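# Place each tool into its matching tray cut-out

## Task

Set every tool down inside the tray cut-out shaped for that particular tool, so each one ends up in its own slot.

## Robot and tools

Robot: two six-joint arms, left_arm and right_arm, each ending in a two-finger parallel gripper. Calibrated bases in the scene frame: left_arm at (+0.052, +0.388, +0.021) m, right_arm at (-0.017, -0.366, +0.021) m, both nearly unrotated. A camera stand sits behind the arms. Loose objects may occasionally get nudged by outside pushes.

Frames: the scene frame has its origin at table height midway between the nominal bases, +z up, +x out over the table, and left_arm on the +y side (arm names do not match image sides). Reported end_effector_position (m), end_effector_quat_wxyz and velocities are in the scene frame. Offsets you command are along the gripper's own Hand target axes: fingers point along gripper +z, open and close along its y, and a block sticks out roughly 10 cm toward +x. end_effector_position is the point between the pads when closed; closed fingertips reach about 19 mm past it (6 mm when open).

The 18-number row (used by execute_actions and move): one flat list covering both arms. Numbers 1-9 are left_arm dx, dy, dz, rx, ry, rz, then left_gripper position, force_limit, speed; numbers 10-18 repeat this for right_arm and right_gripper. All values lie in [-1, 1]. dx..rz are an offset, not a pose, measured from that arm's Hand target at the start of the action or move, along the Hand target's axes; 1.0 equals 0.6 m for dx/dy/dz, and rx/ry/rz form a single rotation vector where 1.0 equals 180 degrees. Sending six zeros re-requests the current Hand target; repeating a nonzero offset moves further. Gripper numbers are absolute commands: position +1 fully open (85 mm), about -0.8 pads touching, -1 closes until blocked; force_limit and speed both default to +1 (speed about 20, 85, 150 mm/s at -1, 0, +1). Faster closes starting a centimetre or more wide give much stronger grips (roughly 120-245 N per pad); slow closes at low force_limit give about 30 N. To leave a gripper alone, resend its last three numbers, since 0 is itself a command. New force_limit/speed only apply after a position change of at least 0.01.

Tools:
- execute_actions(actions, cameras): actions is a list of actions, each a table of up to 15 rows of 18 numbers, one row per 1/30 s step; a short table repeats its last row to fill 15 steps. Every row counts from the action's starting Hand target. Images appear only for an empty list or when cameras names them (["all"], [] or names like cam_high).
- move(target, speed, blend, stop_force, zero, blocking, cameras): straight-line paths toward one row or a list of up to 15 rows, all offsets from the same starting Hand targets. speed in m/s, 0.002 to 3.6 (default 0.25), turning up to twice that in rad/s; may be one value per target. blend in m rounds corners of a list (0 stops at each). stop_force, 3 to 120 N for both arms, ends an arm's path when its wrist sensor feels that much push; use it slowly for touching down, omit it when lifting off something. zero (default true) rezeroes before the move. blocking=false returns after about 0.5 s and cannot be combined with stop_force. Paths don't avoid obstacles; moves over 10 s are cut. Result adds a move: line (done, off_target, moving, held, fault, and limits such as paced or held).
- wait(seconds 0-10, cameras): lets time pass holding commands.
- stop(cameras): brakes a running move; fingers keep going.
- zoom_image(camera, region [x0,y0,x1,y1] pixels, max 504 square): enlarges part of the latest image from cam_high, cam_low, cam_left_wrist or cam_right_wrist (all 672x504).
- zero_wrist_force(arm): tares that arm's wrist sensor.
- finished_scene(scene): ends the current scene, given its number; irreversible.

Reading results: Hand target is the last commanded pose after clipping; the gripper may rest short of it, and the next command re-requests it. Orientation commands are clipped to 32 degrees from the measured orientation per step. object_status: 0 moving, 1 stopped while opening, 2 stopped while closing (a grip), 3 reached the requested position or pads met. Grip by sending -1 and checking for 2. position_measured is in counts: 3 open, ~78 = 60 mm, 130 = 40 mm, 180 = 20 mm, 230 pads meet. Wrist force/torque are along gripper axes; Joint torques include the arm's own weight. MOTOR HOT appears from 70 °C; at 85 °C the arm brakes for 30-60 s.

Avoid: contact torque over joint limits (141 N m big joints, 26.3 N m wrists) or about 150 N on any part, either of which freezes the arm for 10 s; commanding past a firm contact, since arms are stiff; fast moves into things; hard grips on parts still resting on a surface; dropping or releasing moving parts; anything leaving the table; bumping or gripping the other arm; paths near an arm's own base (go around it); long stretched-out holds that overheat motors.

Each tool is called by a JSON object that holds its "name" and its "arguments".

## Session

{"name": "execute_actions", "arguments": {"actions": []}}

Scene clock: 0.00 s.
left_arm: end_effector_position=(+0.8944, +0.2026, +0.3195) position_measured=3 object_status=3 end_effector_quat_wxyz=(+0.023, +0.674, -0.707, +0.211) | right_arm: end_effector_position=(+0.6638, +0.0237, +0.1012) position_measured=3 object_status=3 end_effector_quat_wxyz=(-0.309, +0.652, +0.688, +0.076)
Joint positions: left_arm=[-0.317 -0.827 0.771 -1.87 -1.812 -1.867] | right_arm=[3.64 -2.459 -1.048 -1.264 2.216 1.99]
Joint velocities: within noise
Joint torques (N m): no reading
Motor temperatures (°C): left_arm=[23 30 24 41 40 41] | right_arm=[30 36 26 39 40 45]
Wrist force (N): no reading
Wrist torque (N m): no reading
Wrist force, peak (N): no reading
Hand target: left_arm +0.8944, +0.2026, +0.3195; +0.023, +0.674, -0.707, +0.211 | right_arm +0.6638, +0.0237, +0.1012; -0.309, +0.652, +0.688, +0.076
Tool commands: left_gripper/position=+1.0 left_gripper/force_limit=+1.0 left_gripper/speed=+1.0 right_gripper/position=+1.0 right_gripper/force_limit=+1.0 right_gripper/speed=+1.0
camera_calibration:
cam_left_wrist: T_world_to_cam=[[-0.965672, 0.00426866, -0.259729, 0.952039], [-0.00420335, 0.999477, 0.0320545, -0.195547], [0.25973, 0.0320459, -0.965149, 0.195802], [0, 0, 0, 1]] pos_world=[0.86768, 0.185106, 0.442518]
cam_right_wrist: T_world_to_cam=[[0.944718, 0.149151, -0.291998, -0.596972], [0.088026, -0.973227, -0.212322, 0.00397603], [-0.315848, 0.174881, -0.932554, 0.429188], [0, 0, 0, 1]] pos_world=[0.699178, 0.0178513, 0.22677]

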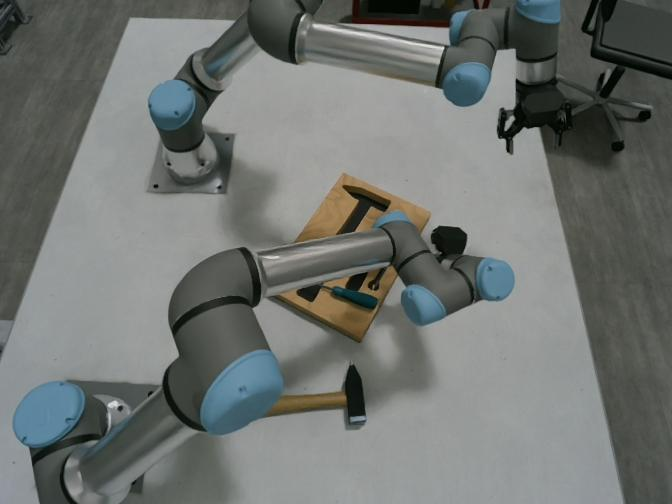

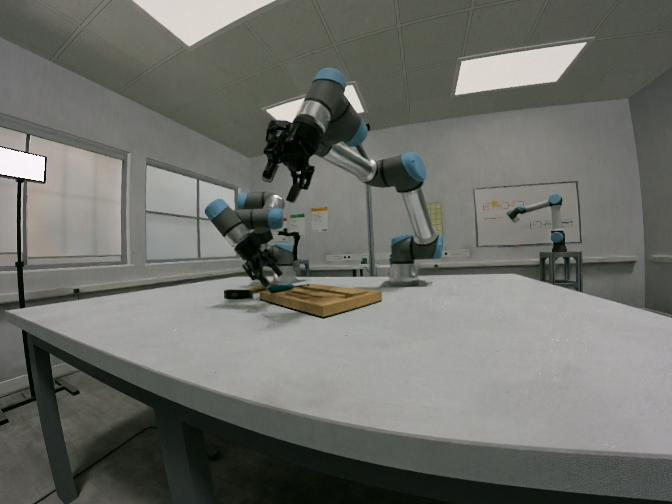

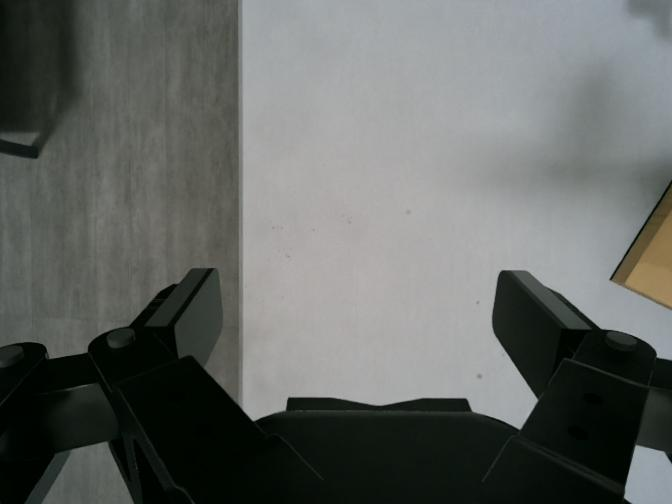

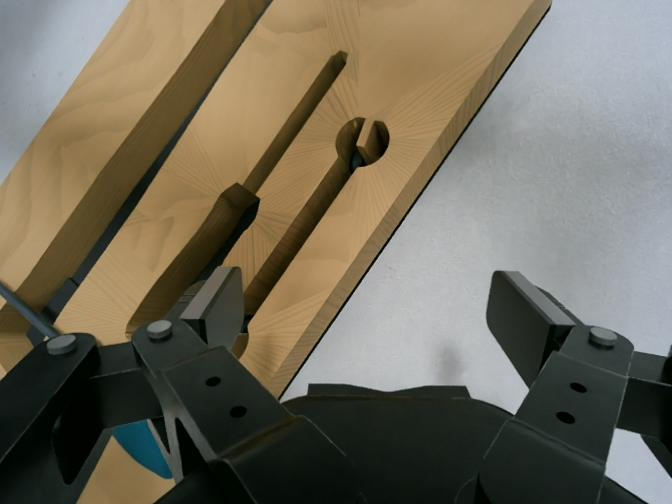

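{"name": "move", "arguments": {"target": [[0,0,0,0,0,0,1,1,1,0.131,-0.0746,-0.199,0,0,0,1,1,1],[0,0,0,0,0,0,1,1,1,-0.204,-0.502,-0.487,-0.218,-0.0639,0.4706,1,1,1]], "speed": 0.4, "blend": 0.03}}

{"name": "move", "arguments": {"target": [0.312,0.515,-0.372,0.1099,-0.15,-0.8316,1,1,1,0,0,0,0,0,0,1,1,1], "speed": 0.4, "cameras": ["cam_high","cam_left_wrist","cam_right_wrist"]}}

Scene clock: 24.30 s.
left_arm: end_effector_position=(+0.8944, +0.2026, +0.3195) position_measured=3 object_status=3 end_effector_quat_wxyz=(+0.023, +0.674, -0.707, +0.211) | right_arm: end_effector_position=(+0.4692, -0.2703, +0.3598) position_measured=3 object_status=3 end_effector_quat_wxyz=(+0.000, +0.999, +0.044, +0.000)
Joint positions: left_arm=[-0.317 -0.827 0.771 -1.87 -1.812 -1.867] | right_arm=[3.614 -1.535 -1.586 -1.591 1.571 3.521]
Joint torques (N m): left_arm=[1.2 -56.04 -25.27 -3.65 -0.48 -0.26] | right_arm=[12.3 17.03 42.01 3.11 0.35 1.19]
Wrist force (N): left_arm=[0.2 0.0 -0.3] | right_arm=[-0.1 -0.4 0.4]
Wrist torque (N m): left_arm=[0.01 -0.04 0.00] | right_arm=[0.12 0.10 -0.18]
Wrist force, peak (N): left_arm=[0.3 -0.2 -0.4] | right_arm=[-2.2 1.1 2.9]
Hand target: left_arm +0.8944, +0.2026, +0.3195; +0.023, +0.674, -0.707, +0.211 | right_arm +0.4692, -0.2702, +0.3598; +0.000, +0.999, +0.044, +0.000
Off the commanded pose: left_arm 0.000 m, 0 deg | right_arm 0.000 m, 0 deg.
move: done

Scene clock: 28.23 s.
left_arm: end_effector_position=(+0.5237, +0.0995, +0.4993) position_measured=3 object_status=3 end_effector_quat_wxyz=(-0.001, +0.866, +0.500, +0.000) | right_arm: end_effector_position=(+0.4692, -0.2702, +0.3598) position_measured=3 object_status=3 end_effector_quat_wxyz=(+0.000, +0.999, +0.044, +0.000)
Joint positions: left_arm=[-0.81 -1.389 0.984 -1.165 -1.57 -4.982] | right_arm=[3.614 -1.535 -1.586 -1.591 1.57 3.521]
Joint torques (N m): left_arm=[10.37 -25.26 -13.87 -4.47 2.41 -2.76] | right_arm=[13.07 14.1 40.96 0.53 -1.88 2.1]
Wrist force (N): left_arm=[0.3 0.7 0.7] | right_arm=[-0.1 -0.4 0.4]
Wrist torque (N m): left_arm=[0.18 -0.02 -0.05] | right_arm=[0.11 0.10 -0.19]
Wrist force, peak (N): left_arm=[-0.7 -0.9 0.5] | right_arm=[-0.1 -0.7 0.5]
Hand target: left_arm +0.5237, +0.0995, +0.4992; -0.001, +0.866, +0.500, +0.000 | right_arm +0.4692, -0.2702, +0.3598; +0.000, +0.999, +0.044, +0.000
Off the commanded pose: left_arm 0.000 m, 0 deg | right_arm 0.000 m, 0 deg.
move: done
camera_calibration:
cam_left_wrist: T_world_to_cam=[[0.866092, -0.499826, 0.00766885, -0.401358], [-0.469157, -0.807462, 0.357626, 0.160956], [-0.172559, -0.313335, -0.933833, 0.714096], [0, 0, 0, 1]] pos_world=[0.54635, 0.153108, 0.612362]
cam_right_wrist: T_world_to_cam=[[0.099758, -0.995011, -0.00136709, -0.311119], [-0.931068, -0.0938316, 0.352573, 0.302554], [-0.350942, -0.0338991, -0.935783, 0.621412], [0, 0, 0, 1]] pos_world=[0.530815, -0.260112, 0.474409]
Images, in order (width x height): cam_high 672x504, cam_left_wrist 672x504, cam_right_wrist 672x504.

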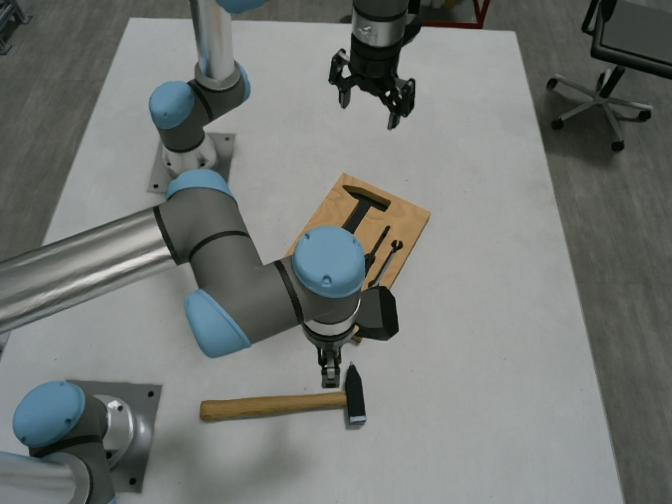

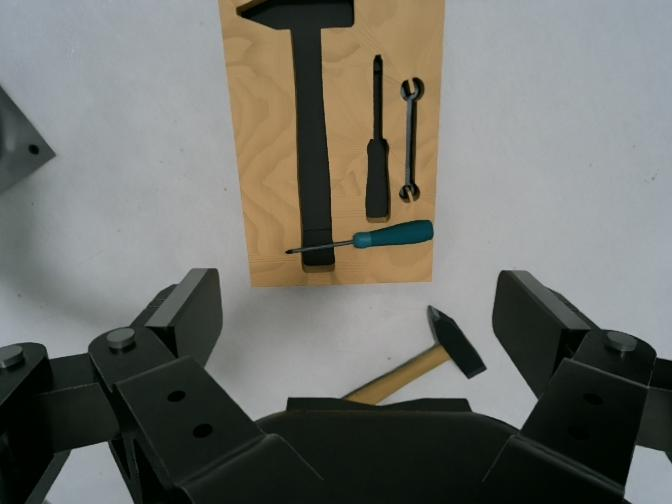

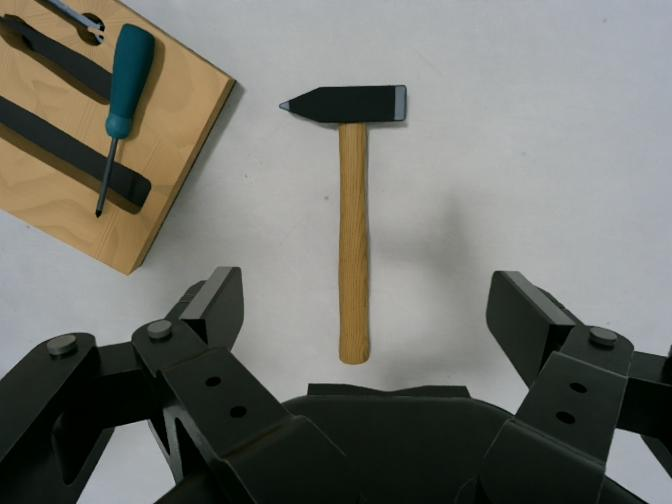

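{"name": "zoom_image", "arguments": {"camera": "cam_left_wrist", "region": [210, 0, 460, 290]}}

{"name": "zoom_image", "arguments": {"camera": "cam_left_wrist", "region": [350, 40, 450, 140]}}

{"name": "zoom_image", "arguments": {"camera": "cam_left_wrist", "region": [340, 160, 440, 260]}}

{"name": "zoom_image", "arguments": {"camera": "cam_right_wrist", "region": [80, 0, 180, 230]}}

Scaled by 1.738.

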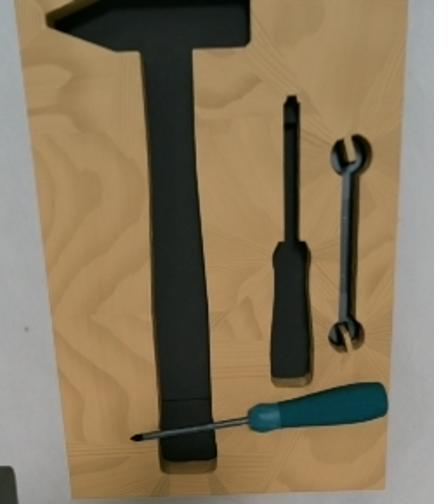

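Scaled by 5.040.

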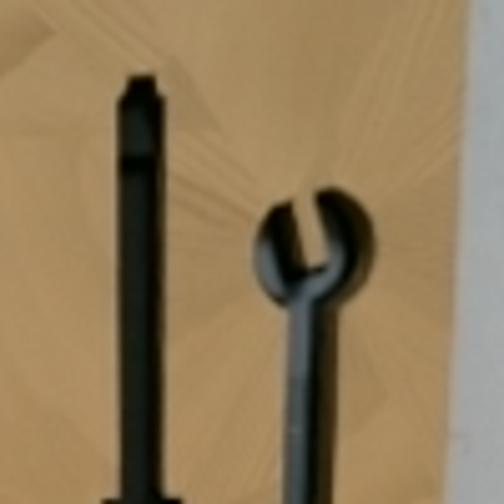

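Scaled by 5.040.

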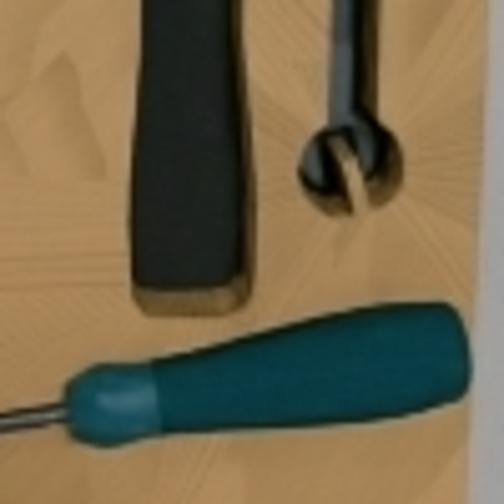

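Scaled by 2.191.

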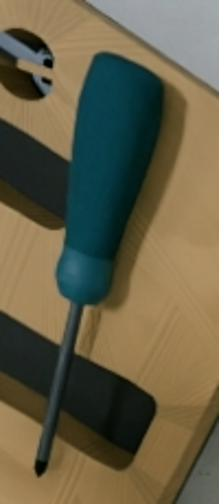

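{"name": "move", "arguments": {"target": [[-0.07,0.04,0,0,0,0.5,0.5,-0.6,-1,0,0,0,0,0,0,1,1,1],[-0.15,0.09,0.2,0,0,0.98,0.5,-0.6,-1,0,0,0,0,0,0,1,1,1],[-0.2185,0.128,0.465,0,0,-0.552,0.5,-0.6,-1,0,0,0,0,0,0,1,1,1]], "speed": 0.7, "blend": 0.03, "cameras": ["cam_left_wrist"]}}

Scene clock: 49.17 s.
left_arm: end_effector_position=(+0.5246, -0.0521, +0.2200) position_measured=66 object_status=3 end_effector_quat_wxyz=(+0.000, +0.179, +0.984, +0.001) | right_arm: end_effector_position=(+0.4692, -0.2702, +0.3598) position_measured=3 object_status=3 end_effector_quat_wxyz=(+0.000, +0.999, +0.044, +0.000)
Joint positions: left_arm=[-0.974 -1.199 1.465 -1.835 -1.57 -0.599] | right_arm=[3.614 -1.535 -1.586 -1.591 1.57 3.521]
Joint torques (N m): left_arm=[8.31 -47.92 -33.91 -1.2 -0.94 1.46] | right_arm=[11.68 14.06 41.55 0.6 -1.98 1.77]
Wrist force (N): left_arm=[0.3 0.6 0.2] | right_arm=[-0.3 -0.4 0.3]
Wrist torque (N m): left_arm=[0.17 -0.02 0.04] | right_arm=[0.13 0.14 -0.18]
Wrist force, peak (N): left_arm=[0.0 0.4 -1.6] | right_arm=[-0.3 -0.8 0.3]
Hand target: left_arm +0.5247, -0.0521, +0.2200; +0.000, +0.179, +0.984, +0.001 | right_arm +0.4692, -0.2702, +0.3598; +0.000, +0.999, +0.044, +0.000
Off the commanded pose: left_arm 0.000 m, 0 deg | right_arm 0.000 m, 0 deg.
move: done
camera_calibration:
cam_left_wrist: T_world_to_cam=[[0.351678, 0.936073, 0.00946977, -0.131588], [0.872989, -0.331596, 0.357678, -0.540458], [0.337953, -0.117521, -0.933797, 0.14822], [0, 0, 0, 1]] pos_world=[0.467999, -0.0386188, 0.332963]
Images, in order (width x height): cam_left_wrist 672x504.

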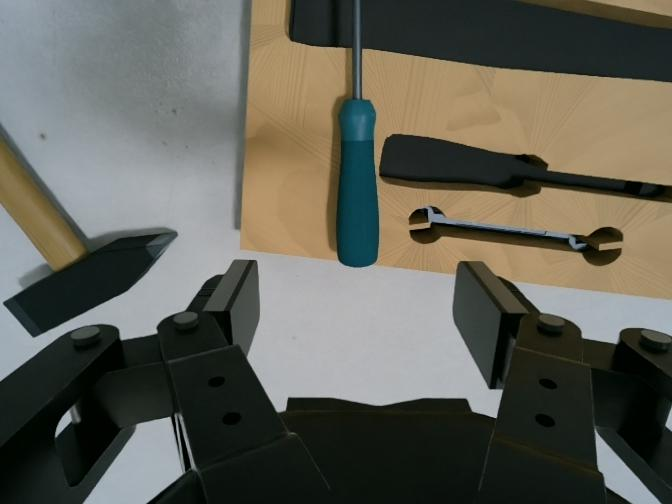

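{"name": "move", "arguments": {"target": [[0,0.0117,0.24,0,0,-0.009,0.5,-0.6,-1,0,0,0,0,0,0,1,1,1],[0,0.0117,0.31,0,0,-0.009,0.5,-0.6,-1,0,0,0,0,0,0,1,1,1]], "speed": [0.15,0.012], "stop_force": 6, "cameras": ["cam_left_wrist","cam_high"]}}

{"name": "zoom_image", "arguments": {"camera": "cam_high", "region": [286, 206, 446, 346]}}

Scene clock: 62.40 s.
left_arm: end_effector_position=(+0.5271, -0.0453, +0.0504) position_measured=66 object_status=3 end_effector_quat_wxyz=(+0.000, +0.165, +0.986, +0.001) | right_arm: end_effector_position=(+0.4692, -0.2702, +0.3598) position_measured=3 object_status=3 end_effector_quat_wxyz=(+0.000, +0.999, +0.044, +0.000)
Joint positions: left_arm=[-0.965 -1.027 1.686 -2.229 -1.57 -0.617] | right_arm=[3.614 -1.535 -1.586 -1.591 1.57 3.521]
Joint torques (N m): left_arm=[-7.21 -41.94 -25.88 0.54 1.85 0.58] | right_arm=[11.91 12.45 40.15 0.58 -2.04 1.98]
Wrist force (N): left_arm=[-1.9 0.1 -9.5] | right_arm=[-0.1 -0.5 0.6]
Wrist torque (N m): left_arm=[0.56 0.00 -0.03] | right_arm=[0.10 0.10 -0.19]
Wrist force, peak (N): left_arm=[12.4 7.7 -30.9] | right_arm=[-0.1 -0.7 0.6]
Hand target: left_arm +0.5271, -0.0453, +0.0504; +0.000, +0.165, +0.986, +0.001 (not the last commanded pose) | right_arm +0.4692, -0.2702, +0.3598; +0.000, +0.999, +0.044, +0.000
Off the commanded pose: left_arm 0.016 m, 0 deg | right_arm 0.000 m, 0 deg.
move: contact (left_arm); path passed 1 of 2 targets
camera_calibration:
cam_left_wrist: T_world_to_cam=[[0.325301, 0.945564, 0.00934073, -0.122887], [0.881864, -0.306922, 0.357932, -0.483315], [0.341315, -0.108198, -0.933701, -0.0114364], [0, 0, 0, 1]] pos_world=[0.470096, -0.0333799, 0.163464]
Images, in order (width x height): cam_high 672x504, cam_left_wrist 672x504.

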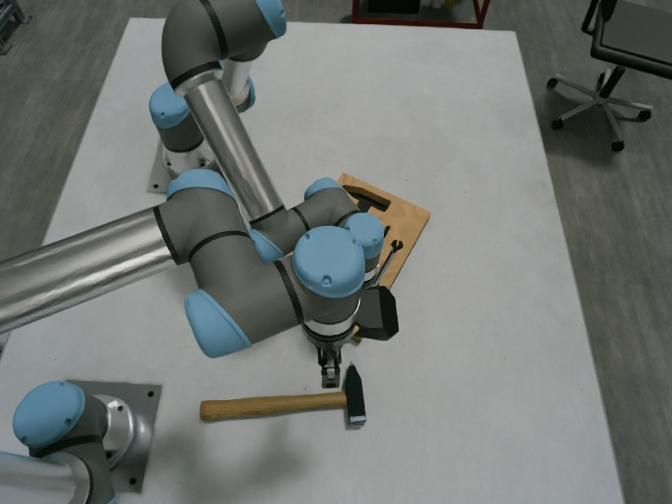

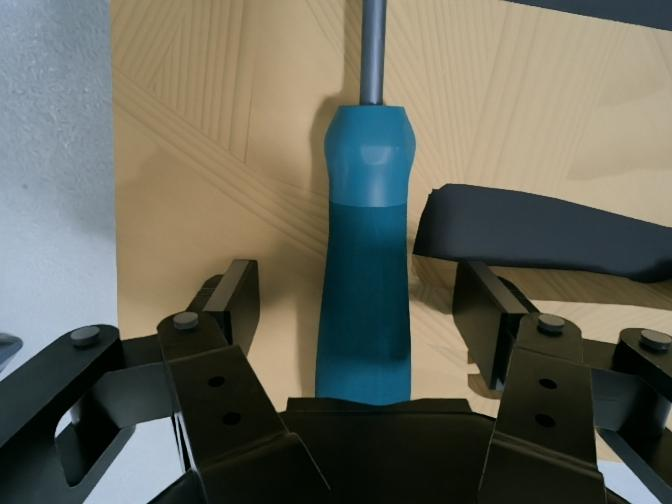

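Scaled by 3.150.

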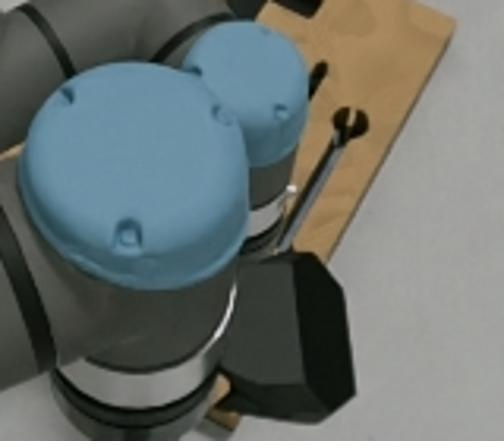

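{"name": "move", "arguments": {"target": [[0,0.002,-0.0175,0,0,0,0.5,-0.6,-1,0,0,0,0,0,0,1,1,1],[0,0.002,-0.0175,0,0,0,-1,-0.6,-1,0,0,0,0,0,0,1,1,1],[0,0.002,-0.1175,0,0,0,-1,-0.6,-1,0,0,0,0,0,0,1,1,1]], "speed": 0.08, "cameras": ["cam_left_wrist","cam_low"]}}

{"name": "zoom_image", "arguments": {"camera": "cam_low", "region": [200, 200, 400, 330]}}

Scene clock: 71.00 s.
left_arm: end_effector_position=(+0.5276, -0.0443, +0.1210) position_measured=165 object_status=2 end_effector_quat_wxyz=(+0.000, +0.165, +0.986, +0.000) | right_arm: end_effector_position=(+0.4692, -0.2702, +0.3598) position_measured=3 object_status=3 end_effector_quat_wxyz=(+0.000, +0.999, +0.044, +0.000)
Joint positions: left_arm=[-0.963 -1.119 1.62 -2.071 -1.57 -0.616] | right_arm=[3.614 -1.535 -1.586 -1.591 1.57 3.521]
Joint torques (N m): left_arm=[-7.87 -36.56 -12 -4.91 2.05 -2.58] | right_arm=[11.92 13.94 40.46 1.01 -2.06 2.27]
Wrist force (N): left_arm=[0.6 0.5 1.1] | right_arm=[-0.2 -0.4 0.2]
Wrist torque (N m): left_arm=[0.17 -0.07 -0.06] | right_arm=[0.13 0.13 -0.18]
Wrist force, peak (N): left_arm=[-2.0 0.2 -9.7] | right_arm=[-0.3 -0.6 0.5]
Hand target: left_arm +0.5275, -0.0442, +0.1209; +0.000, +0.165, +0.986, +0.001 | right_arm +0.4692, -0.2702, +0.3598; +0.000, +0.999, +0.044, +0.000
Off the commanded pose: left_arm 0.000 m, 0 deg | right_arm 0.000 m, 0 deg.
move: done
camera_calibration:
cam_left_wrist: T_world_to_cam=[[0.325236, 0.945588, 0.00925008, -0.124569], [0.881843, -0.306814, 0.358077, -0.508651], [0.341431, -0.108302, -0.933646, 0.0543839], [0, 0, 0, 1]] pos_world=[0.470496, -0.03238, 0.234064]
Images, in order (width x height): cam_low 672x504, cam_left_wrist 672x504.

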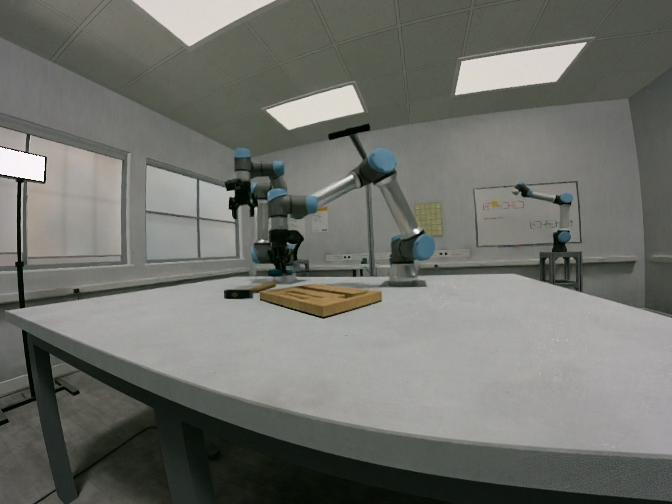

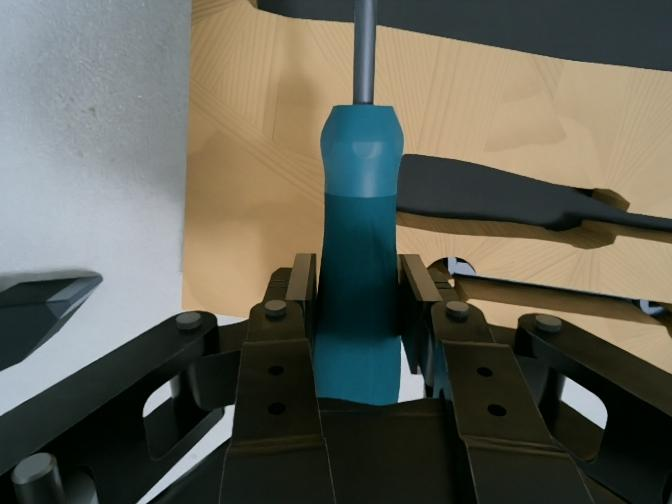

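Scaled by 2.520.

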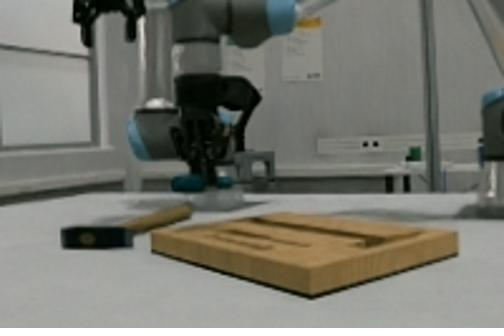

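{"name": "move", "arguments": {"target": [-0.1167,0.0967,-0.298,0,0,0.552,-1,-0.6,-1,0,0,0,0,0,0,1,1,1], "speed": 0.3, "cameras": ["cam_left_wrist"]}}

{"name": "zoom_image", "arguments": {"camera": "cam_left_wrist", "region": [190, 0, 350, 120]}}

{"name": "zoom_image", "arguments": {"camera": "cam_left_wrist", "region": [190, 100, 350, 280]}}

Scene clock: 84.17 s.
left_arm: end_effector_position=(+0.6127, -0.0123, +0.2997) position_measured=165 object_status=2 end_effector_quat_wxyz=(-0.001, +0.859, +0.513, +0.000) | right_arm: end_effector_position=(+0.4692, -0.2702, +0.3598) position_measured=3 object_status=3 end_effector_quat_wxyz=(+0.000, +0.999, +0.044, +0.000)
Joint positions: left_arm=[-0.832 -1.121 1.147 -1.595 -1.57 1.25] | right_arm=[3.614 -1.535 -1.586 -1.591 1.57 3.521]
Joint torques (N m): left_arm=[-9.72 -52.78 -17.34 -4.91 -2.32 2.29] | right_arm=[11.28 12.54 39.41 0.97 -2.04 2.06]
Wrist force (N): left_arm=[0.5 0.9 1.2] | right_arm=[-0.5 -0.3 0.3]
Wrist torque (N m): left_arm=[0.23 -0.06 0.07] | right_arm=[0.13 0.17 -0.18]
Wrist force, peak (N): left_arm=[0.6 0.0 2.2] | right_arm=[-0.1 -0.6 0.6]
Hand target: left_arm +0.6126, -0.0124, +0.2997; -0.001, +0.859, +0.512, +0.000 | right_arm +0.4692, -0.2702, +0.3598; +0.000, +0.999, +0.044, +0.000
Off the commanded pose: left_arm 0.000 m, 0 deg | right_arm 0.000 m, 0 deg.
move: done
camera_calibration:
cam_left_wrist: T_world_to_cam=[[0.880346, -0.474271, 0.00760018, -0.541218], [-0.44532, -0.820878, 0.35756, 0.169051], [-0.163341, -0.318161, -0.933859, 0.502318], [0, 0, 0, 1]] pos_world=[0.633791, 0.0419042, 0.412762]
Images, in order (width x height): cam_left_wrist 672x504.

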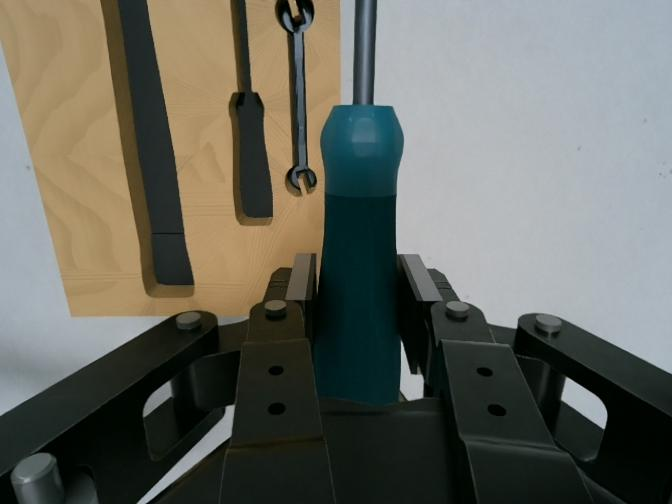

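Scaled by 3.150.

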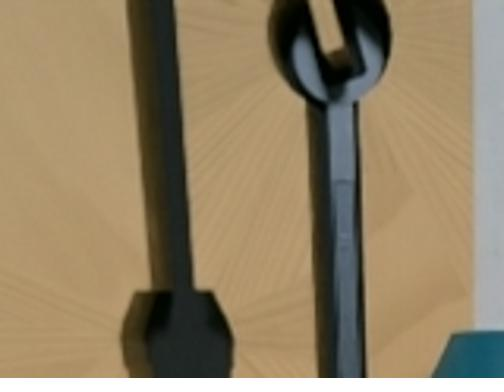

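Scaled by 2.800.

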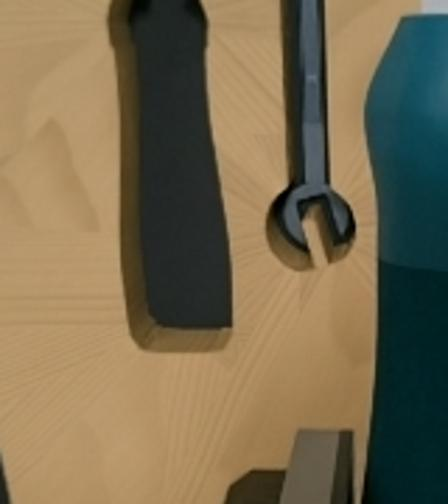

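{"name": "move", "arguments": {"target": [0,-0.1397,0.3728,0,0,0,-1,-0.6,-1,0,0,0,0,0,0,1,1,1], "speed": 0.2, "cameras": ["cam_left_wrist","cam_high"]}}

{"name": "zoom_image", "arguments": {"camera": "cam_left_wrist", "region": [260, 0, 470, 210]}}

{"name": "zoom_image", "arguments": {"camera": "cam_high", "region": [286, 166, 446, 346]}}

Scene clock: 95.73 s.
left_arm: end_effector_position=(+0.5388, +0.0276, +0.0762) position_measured=165 object_status=2 end_effector_quat_wxyz=(-0.001, +0.859, +0.512, +0.000) | right_arm: end_effector_position=(+0.4692, -0.2702, +0.3598) position_measured=3 object_status=3 end_effector_quat_wxyz=(+0.000, +0.999, +0.044, +0.000)
Joint positions: left_arm=[-0.876 -1.137 1.784 -2.216 -1.57 1.206] | right_arm=[3.614 -1.535 -1.586 -1.591 1.57 3.521]
Joint torques (N m): left_arm=[11.39 -43.35 -14.73 -4.52 2.33 2.39] | right_arm=[10.75 13.23 40.07 0.97 -2.1 2.14]
Wrist force (N): left_arm=[0.4 0.4 1.0] | right_arm=[-0.3 -0.5 0.4]
Wrist torque (N m): left_arm=[0.17 -0.02 0.04] | right_arm=[0.10 0.14 -0.18]
Wrist force, peak (N): left_arm=[0.4 -0.3 3.7] | right_arm=[-0.3 -0.6 0.5]
Hand target: left_arm +0.5388, +0.0277, +0.0761; -0.001, +0.859, +0.512, +0.000 | right_arm +0.4692, -0.2702, +0.3598; +0.000, +0.999, +0.044, +0.000
Off the commanded pose: left_arm 0.000 m, 0 deg | right_arm 0.000 m, 0 deg.
move: done
camera_calibration:
cam_left_wrist: T_world_to_cam=[[0.880071, -0.474781, 0.00757579, -0.455426], [-0.445788, -0.820623, 0.357563, 0.249094], [-0.163547, -0.318058, -0.933858, 0.294347], [0, 0, 0, 1]] pos_world=[0.55999, 0.0818043, 0.189262]
Images, in order (width x height): cam_high 672x504, cam_left_wrist 672x504.

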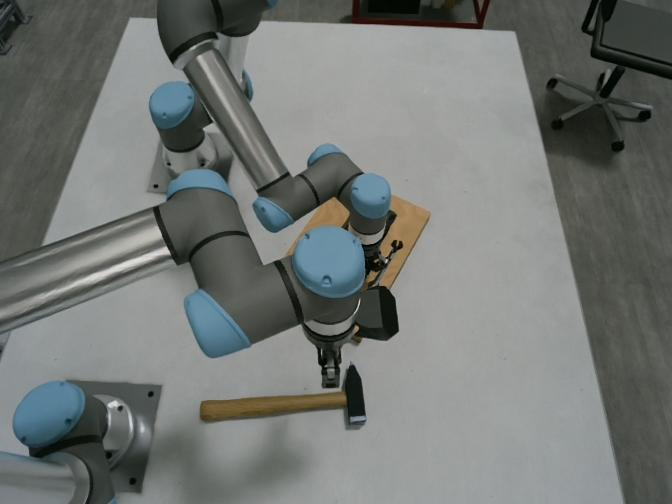

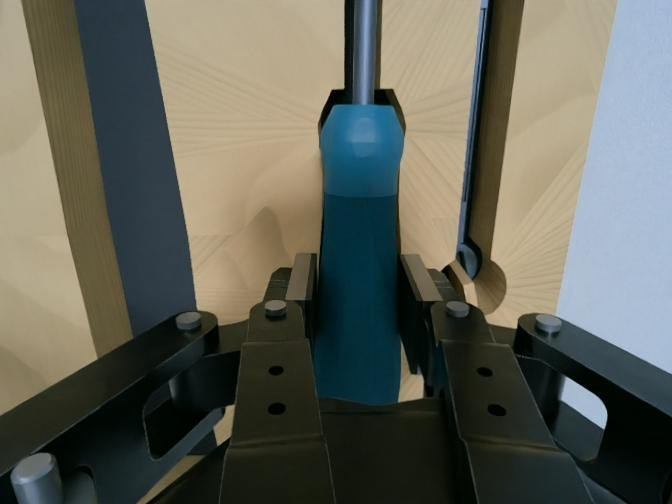

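Scaled by 2.400.

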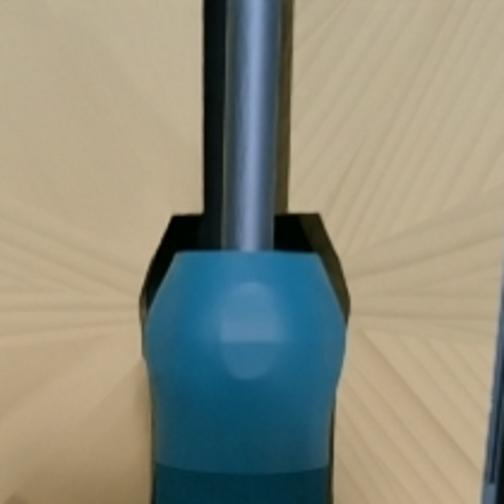

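Scaled by 2.800.

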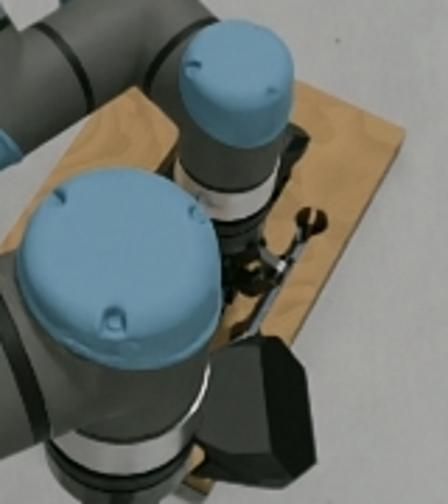

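{"name": "move", "arguments": {"target": [0.0022,0.002,0,0,0,0,-1,-0.6,-1,0,0,0,0,0,0,1,1,1]}}

{"name": "move", "arguments": {"target": [0,0,0.06,0,0,0,-1,-0.6,-1,0,0,0,0,0,0,1,1,1], "speed": 0.01, "stop_force": 6, "cameras": ["cam_left_wrist"]}}

{"name": "zoom_image", "arguments": {"camera": "cam_left_wrist", "region": [260, 0, 470, 210]}}

Scene clock: 100.93 s.
left_arm: end_effector_position=(+0.5405, +0.0283, +0.0761) position_measured=165 object_status=2 end_effector_quat_wxyz=(-0.001, +0.859, +0.512, +0.000) | right_arm: end_effector_position=(+0.4692, -0.2702, +0.3598) position_measured=3 object_status=3 end_effector_quat_wxyz=(+0.000, +0.999, +0.044, +0.000)
Joint positions: left_arm=[-0.873 -1.135 1.781 -2.215 -1.57 1.209] | right_arm=[3.614 -1.535 -1.586 -1.591 1.57 3.521]
Joint torques (N m): left_arm=[7.26 -35.38 -28.31 -1.2 -2.19 2.03] | right_arm=[10.96 12.27 40.07 0.85 -1.74 2.06]
Wrist force (N): left_arm=[0.3 0.6 1.0] | right_arm=[-0.1 -0.3 0.2]
Wrist torque (N m): left_arm=[0.20 -0.02 -0.08] | right_arm=[0.13 0.11 -0.18]
Wrist force, peak (N): left_arm=[0.4 0.8 1.3] | right_arm=[-0.5 -0.6 0.2]
Hand target: left_arm +0.5405, +0.0283, +0.0761; -0.001, +0.859, +0.512, +0.000 | right_arm +0.4692, -0.2702, +0.3598; +0.000, +0.999, +0.044, +0.000
Off the commanded pose: left_arm 0.000 m, 0 deg | right_arm 0.000 m, 0 deg.
move: done

Scene clock: 104.00 s.
left_arm: end_effector_position=(+0.5405, +0.0283, +0.0562) position_measured=165 object_status=2 end_effector_quat_wxyz=(-0.001, +0.859, +0.512, +0.000) | right_arm: end_effector_position=(+0.4692, -0.2702, +0.3598) position_measured=3 object_status=3 end_effector_quat_wxyz=(+0.000, +0.999, +0.044, +0.000)
Joint positions: left_arm=[-0.873 -1.105 1.798 -2.262 -1.57 1.208] | right_arm=[3.614 -1.535 -1.586 -1.591 1.57 3.521]
Joint torques (N m): left_arm=[-7.61 -39.49 -25.2 0.01 -2.15 -2.63] | right_arm=[10.03 13.87 39.8 1.11 -1.93 2.13]
Wrist force (N): left_arm=[-1.4 2.2 -7.1] | right_arm=[-0.3 -0.3 0.4]
Wrist torque (N m): left_arm=[0.03 -0.02 -0.06] | right_arm=[0.13 0.15 -0.18]
Wrist force, peak (N): left_arm=[3.5 -8.8 -26.3] | right_arm=[-0.2 -0.8 0.4]
Hand target: left_arm +0.5405, +0.0283, +0.0562; -0.001, +0.859, +0.512, +0.000 (not the last commanded pose) | right_arm +0.4692, -0.2702, +0.3598; +0.000, +0.999, +0.044, +0.000
Off the commanded pose: left_arm 0.016 m, 0 deg | right_arm 0.000 m, 0 deg.
move: contact (left_arm)
camera_calibration:
cam_left_wrist: T_world_to_cam=[[0.880079, -0.474766, 0.00762033, -0.456451], [-0.445775, -0.820596, 0.35764, 0.257555], [-0.163542, -0.318148, -0.933828, 0.276171], [0, 0, 0, 1]] pos_world=[0.56169, 0.0825042, 0.169262]
Images, in order (width x height): cam_left_wrist 672x504.

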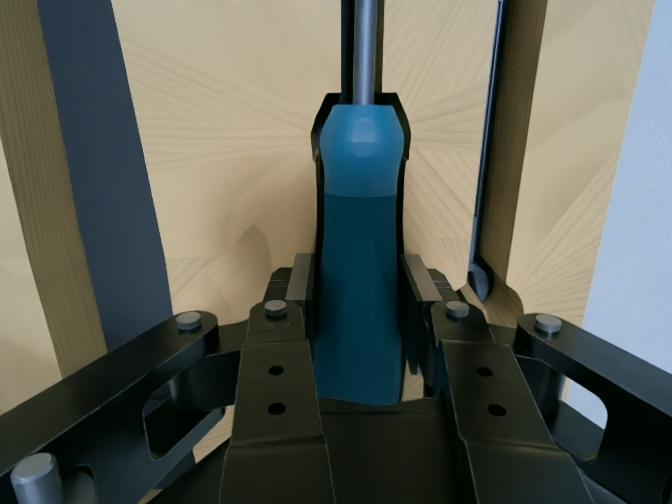

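Scaled by 2.400.

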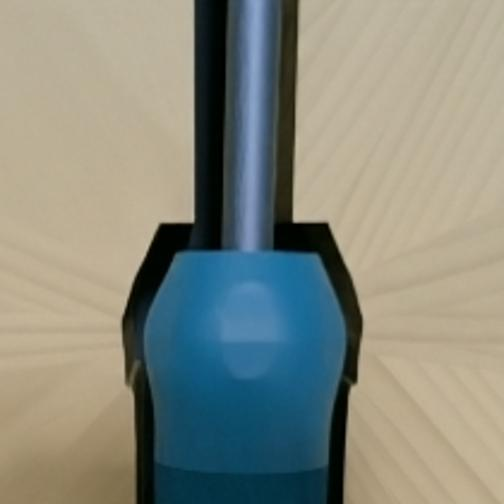

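{"name": "move", "arguments": {"target": [[0,-0.0005,-0.001,0,0,0,-1,-0.6,-1,0,0,0,0,0,0,1,1,1],[0,-0.0005,-0.001,0,0,0,0.5,-0.6,-1,0,0,0,0,0,0,1,1,1],[0,-0.0005,-0.25,0,0,0,0.5,-0.6,-1,0,0,0,0,0,0,1,1,1]], "speed": 0.15, "cameras": ["cam_left_wrist"]}}

Scene clock: 110.73 s.
left_arm: end_effector_position=(+0.5403, +0.0282, +0.2061) position_measured=66 object_status=3 end_effector_quat_wxyz=(+0.000, +0.859, +0.512, +0.000) | right_arm: end_effector_position=(+0.4692, -0.2702, +0.3598) position_measured=3 object_status=3 end_effector_quat_wxyz=(+0.000, +0.999, +0.044, +0.000)
Joint positions: left_arm=[-0.873 -1.28 1.613 -1.902 -1.57 1.208] | right_arm=[3.614 -1.535 -1.586 -1.591 1.57 3.521]
Joint torques (N m): left_arm=[-8.98 -37.36 -21.18 -2.24 0.06 -2.86] | right_arm=[10.81 13.08 39.09 1.06 -2 2.04]
Wrist force (N): left_arm=[0.3 0.6 0.3] | right_arm=[-0.2 -0.5 0.5]
Wrist torque (N m): left_arm=[0.20 0.00 -0.08] | right_arm=[0.11 0.12 -0.19]
Wrist force, peak (N): left_arm=[-0.8 2.2 -8.2] | right_arm=[-0.2 -0.7 0.5]
Hand target: left_arm +0.5403, +0.0283, +0.2062; -0.001, +0.859, +0.512, +0.000 | right_arm +0.4692, -0.2702, +0.3598; +0.000, +0.999, +0.044, +0.000
Off the commanded pose: left_arm 0.000 m, 0 deg | right_arm 0.000 m, 0 deg.
move: done
camera_calibration:
cam_left_wrist: T_world_to_cam=[[0.88008, -0.474763, 0.00776352, -0.457511], [-0.445811, -0.820562, 0.357675, 0.203779], [-0.16344, -0.318243, -0.933814, 0.416033], [0, 0, 0, 1]] pos_world=[0.56149, 0.082404, 0.319163]
Images, in order (width x height): cam_left_wrist 672x504.

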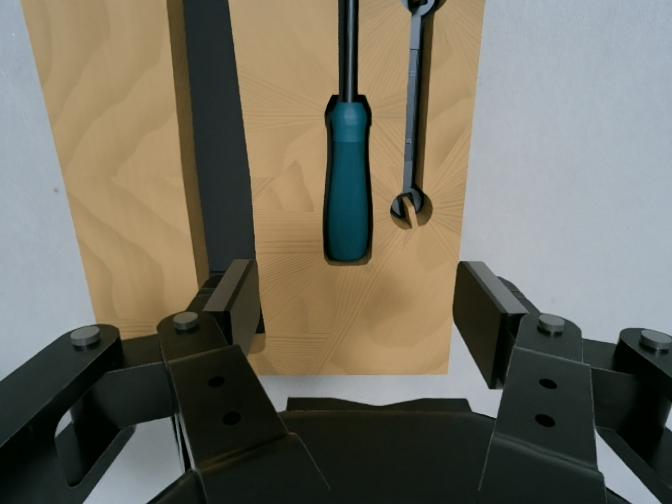

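{"name": "move", "arguments": {"target": [0.5,-0.2,-0.3,0,0,0,0.5,-0.6,-1,0.0117,0.0107,0.3,0,0,-0.009,1,-0.2,-1], "speed": 0.3, "cameras": ["cam_high","cam_right_wrist","cam_low"]}}

{"name": "zoom_image", "arguments": {"camera": "cam_low", "region": [210, 270, 290, 310]}}

{"name": "zoom_image", "arguments": {"camera": "cam_high", "region": [190, 340, 390, 440]}}

{"name": "zoom_image", "arguments": {"camera": "cam_high", "region": [270, 166, 440, 346]}}

Scene clock: 124.93 s.
left_arm: end_effector_position=(+0.5771, +0.3490, +0.3864) position_measured=66 object_status=3 end_effector_quat_wxyz=(-0.001, +0.859, +0.513, +0.000) | right_arm: end_effector_position=(+0.4768, -0.2761, +0.1797) position_measured=3 object_status=3 end_effector_quat_wxyz=(+0.000, +0.998, +0.058, +0.000)
Joint positions: left_arm=[-0.348 -1.526 1.436 -1.481 -1.57 1.734] | right_arm=[3.596 -1.643 -1.95 -1.119 1.57 3.475]
Joint torques (N m): left_arm=[9.52 -34.86 -25.26 -3.24 -1.98 0.3] | right_arm=[-2.61 34.35 38.44 3.06 -0.08 2.06]
Wrist force (N): left_arm=[0.2 0.5 0.2] | right_arm=[-0.5 -0.6 0.3]
Wrist torque (N m): left_arm=[0.16 0.04 0.05] | right_arm=[0.06 0.15 -0.20]
Wrist force, peak (N): left_arm=[-2.5 1.8 1.9] | right_arm=[-0.2 -0.4 2.3]
Hand target: left_arm +0.5771, +0.3491, +0.3865; -0.001, +0.859, +0.512, +0.000 | right_arm +0.4769, -0.2760, +0.1798; +0.000, +0.998, +0.058, +0.000
Off the commanded pose: left_arm 0.000 m, 0 deg | right_arm 0.000 m, 0 deg.
move: done
camera_calibration:
cam_right_wrist: T_world_to_cam=[[0.127839, -0.991794, -0.00124655, -0.330432], [-0.927949, -0.120053, 0.352841, 0.363798], [-0.350096, -0.0439502, -0.935682, 0.452274], [0, 0, 0, 1]] pos_world=[0.538167, -0.264168, 0.29441]
Images, in order (width x height): cam_high 672x504, cam_low 672x504, cam_right_wrist 672x504.

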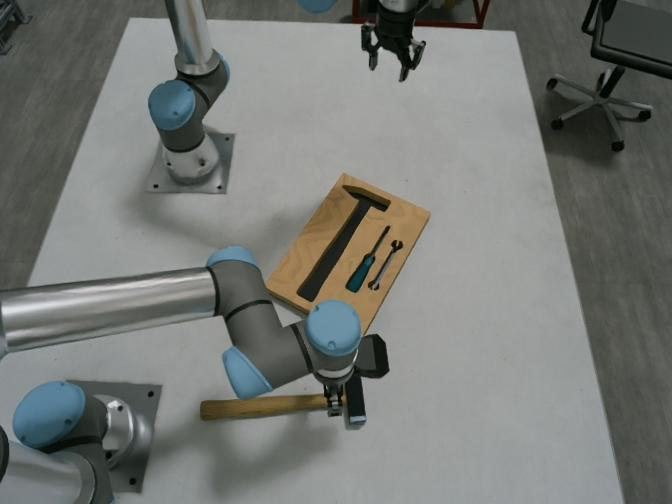

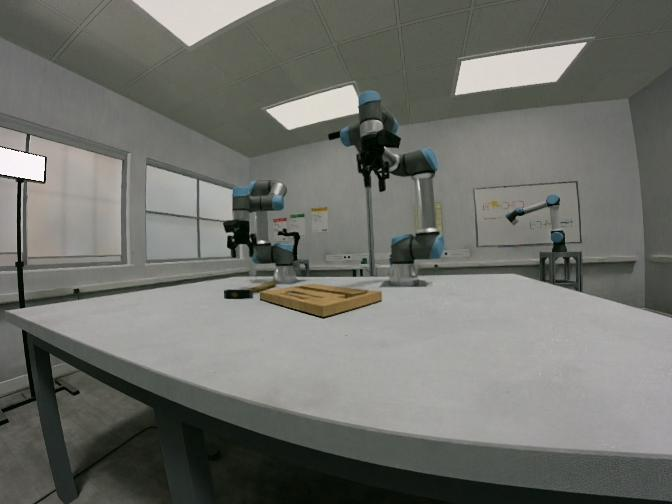

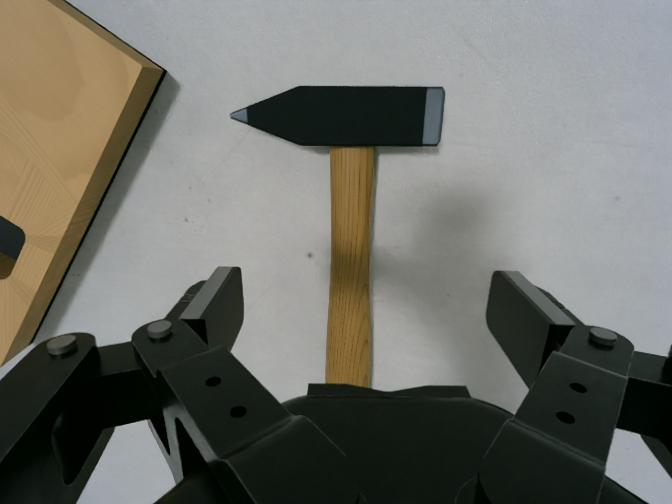

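Scaled by 6.300.

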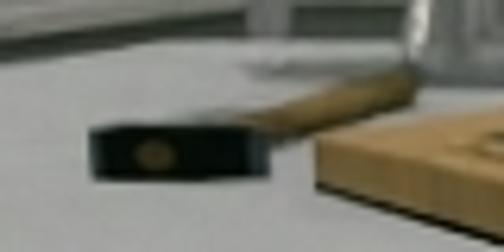

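Scaled by 2.520.

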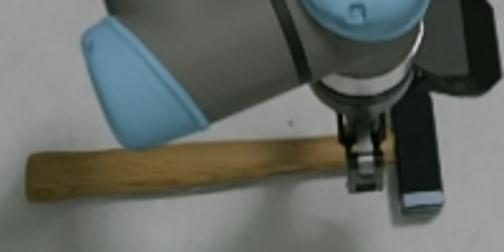

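Scaled by 2.800.

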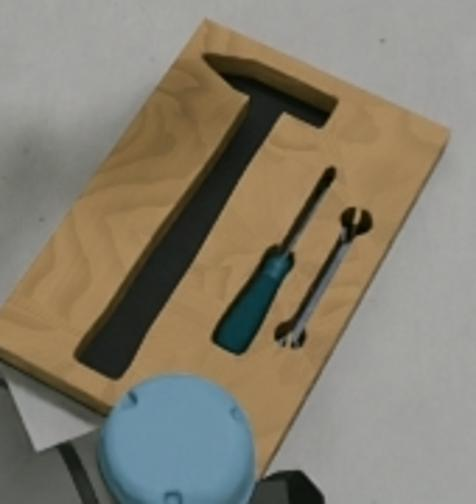

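{"name": "move", "arguments": {"target": [[0,0,0,0,0,0,0.5,-0.6,-1,0.013,-0.0003,0.2,0,0,0,1,-0.2,-1],[0,0,0,0,0,0,0.5,-0.6,-1,0.013,-0.0003,0.252,0,0,0,1,-0.2,-1],[0,0,0,0,0,0,0.5,-0.6,-1,0.013,-0.0003,0.252,0,0,0,-1,-0.2,-1],[0,0,0,0,0,0,0.5,-0.6,-1,0.013,-0.0003,0.232,0,0,0,-1,-0.2,-1]], "speed": [0.15,0.04,0.05,0.05], "cameras": ["cam_high","cam_right_wrist","cam_low"]}}

{"name": "zoom_image", "arguments": {"camera": "cam_low", "region": [190, 240, 310, 320]}}

Scene clock: 137.40 s.
left_arm: end_effector_position=(+0.5771, +0.3491, +0.3865) position_measured=66 object_status=3 end_effector_quat_wxyz=(-0.001, +0.859, +0.512, +0.000) | right_arm: end_effector_position=(+0.4847, -0.2749, +0.0408) position_measured=156 object_status=2 end_effector_quat_wxyz=(+0.000, +0.998, +0.058, +0.000) end_effector_velocity=(+0.001, +0.000, -0.001) end_effector_angular_velocity=(+0.002, -0.003, -0.001)
Joint positions: left_arm=[-0.347 -1.526 1.436 -1.481 -1.57 1.734] | right_arm=[3.591 -1.88 -2.098 -0.734 1.571 3.47]
Joint velocities: left_arm=[within noise] | right_arm=[0 -0.003 0 0.006 0 0]
Joint torques (N m): left_arm=[9.64 -33.34 -35.08 -1.05 2.19 2.36] | right_arm=[2.83 27.4 25.47 6.45 -1.9 2.04]
Wrist force (N): left_arm=[0.4 0.5 0.2] | right_arm=[0.0 -0.7 12.6]
Wrist torque (N m): left_arm=[0.16 0.01 0.04] | right_arm=[0.01 -0.15 -0.19]
Wrist force, peak (N): left_arm=[0.1 0.8 0.8] | right_arm=[-6.6 -2.4 -14.1]
Hand target: left_arm +0.5771, +0.3491, +0.3865; -0.001, +0.859, +0.512, +0.000 | right_arm +0.4847, -0.2749, +0.0406; +0.000, +0.998, +0.058, +0.000
Off the commanded pose: left_arm 0.000 m, 0 deg | right_arm 0.000 m, 0 deg.
move: done
camera_calibration:
cam_right_wrist: T_world_to_cam=[[0.127898, -0.991786, -0.00133409, -0.33054], [-0.928052, -0.120154, 0.352536, 0.420384], [-0.349801, -0.0438507, -0.935797, 0.324911], [0, 0, 0, 1]] pos_world=[0.546068, -0.263067, 0.15541]
Images, in order (width x height): cam_high 672x504, cam_low 672x504, cam_right_wrist 672x504.

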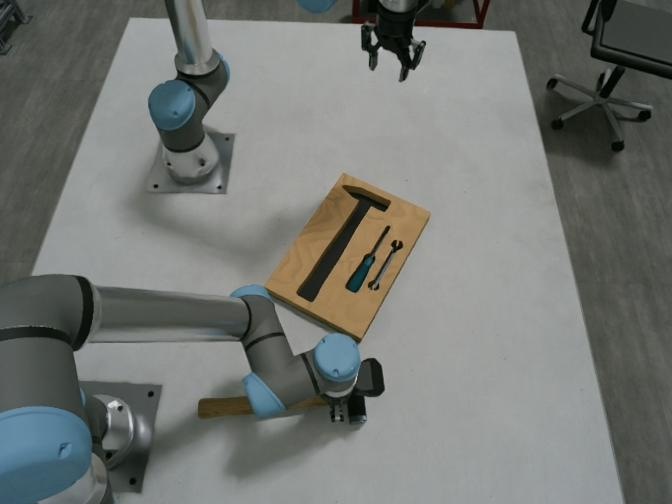

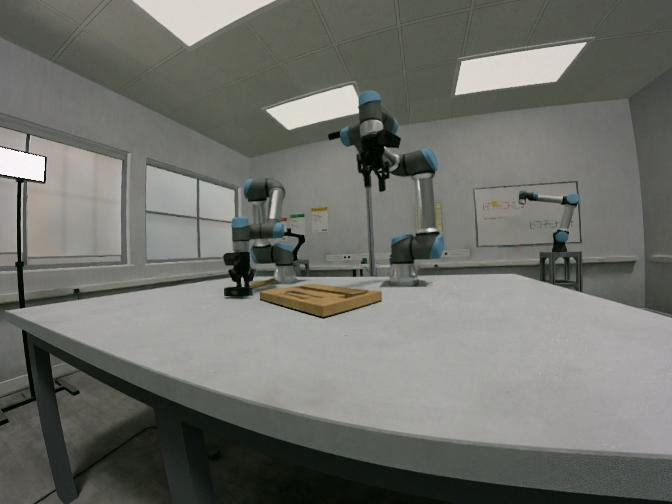

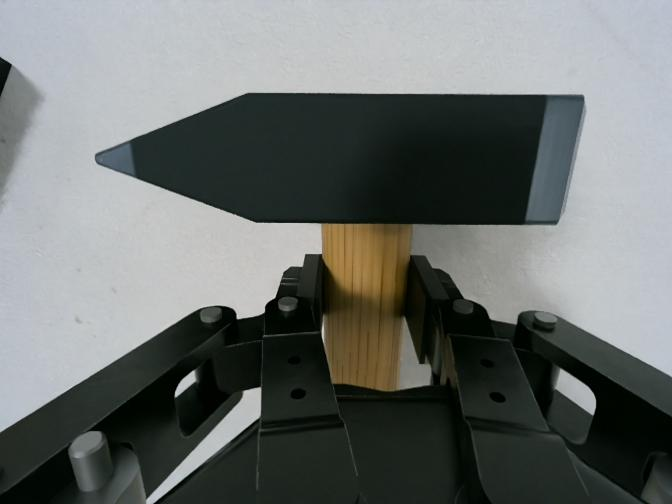

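Scaled by 4.200.

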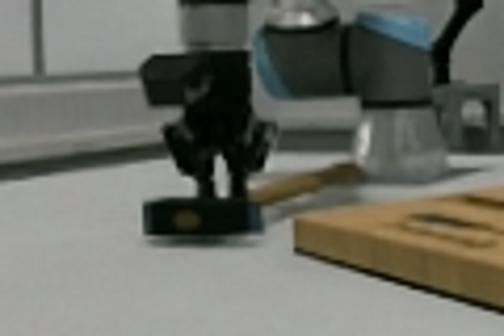

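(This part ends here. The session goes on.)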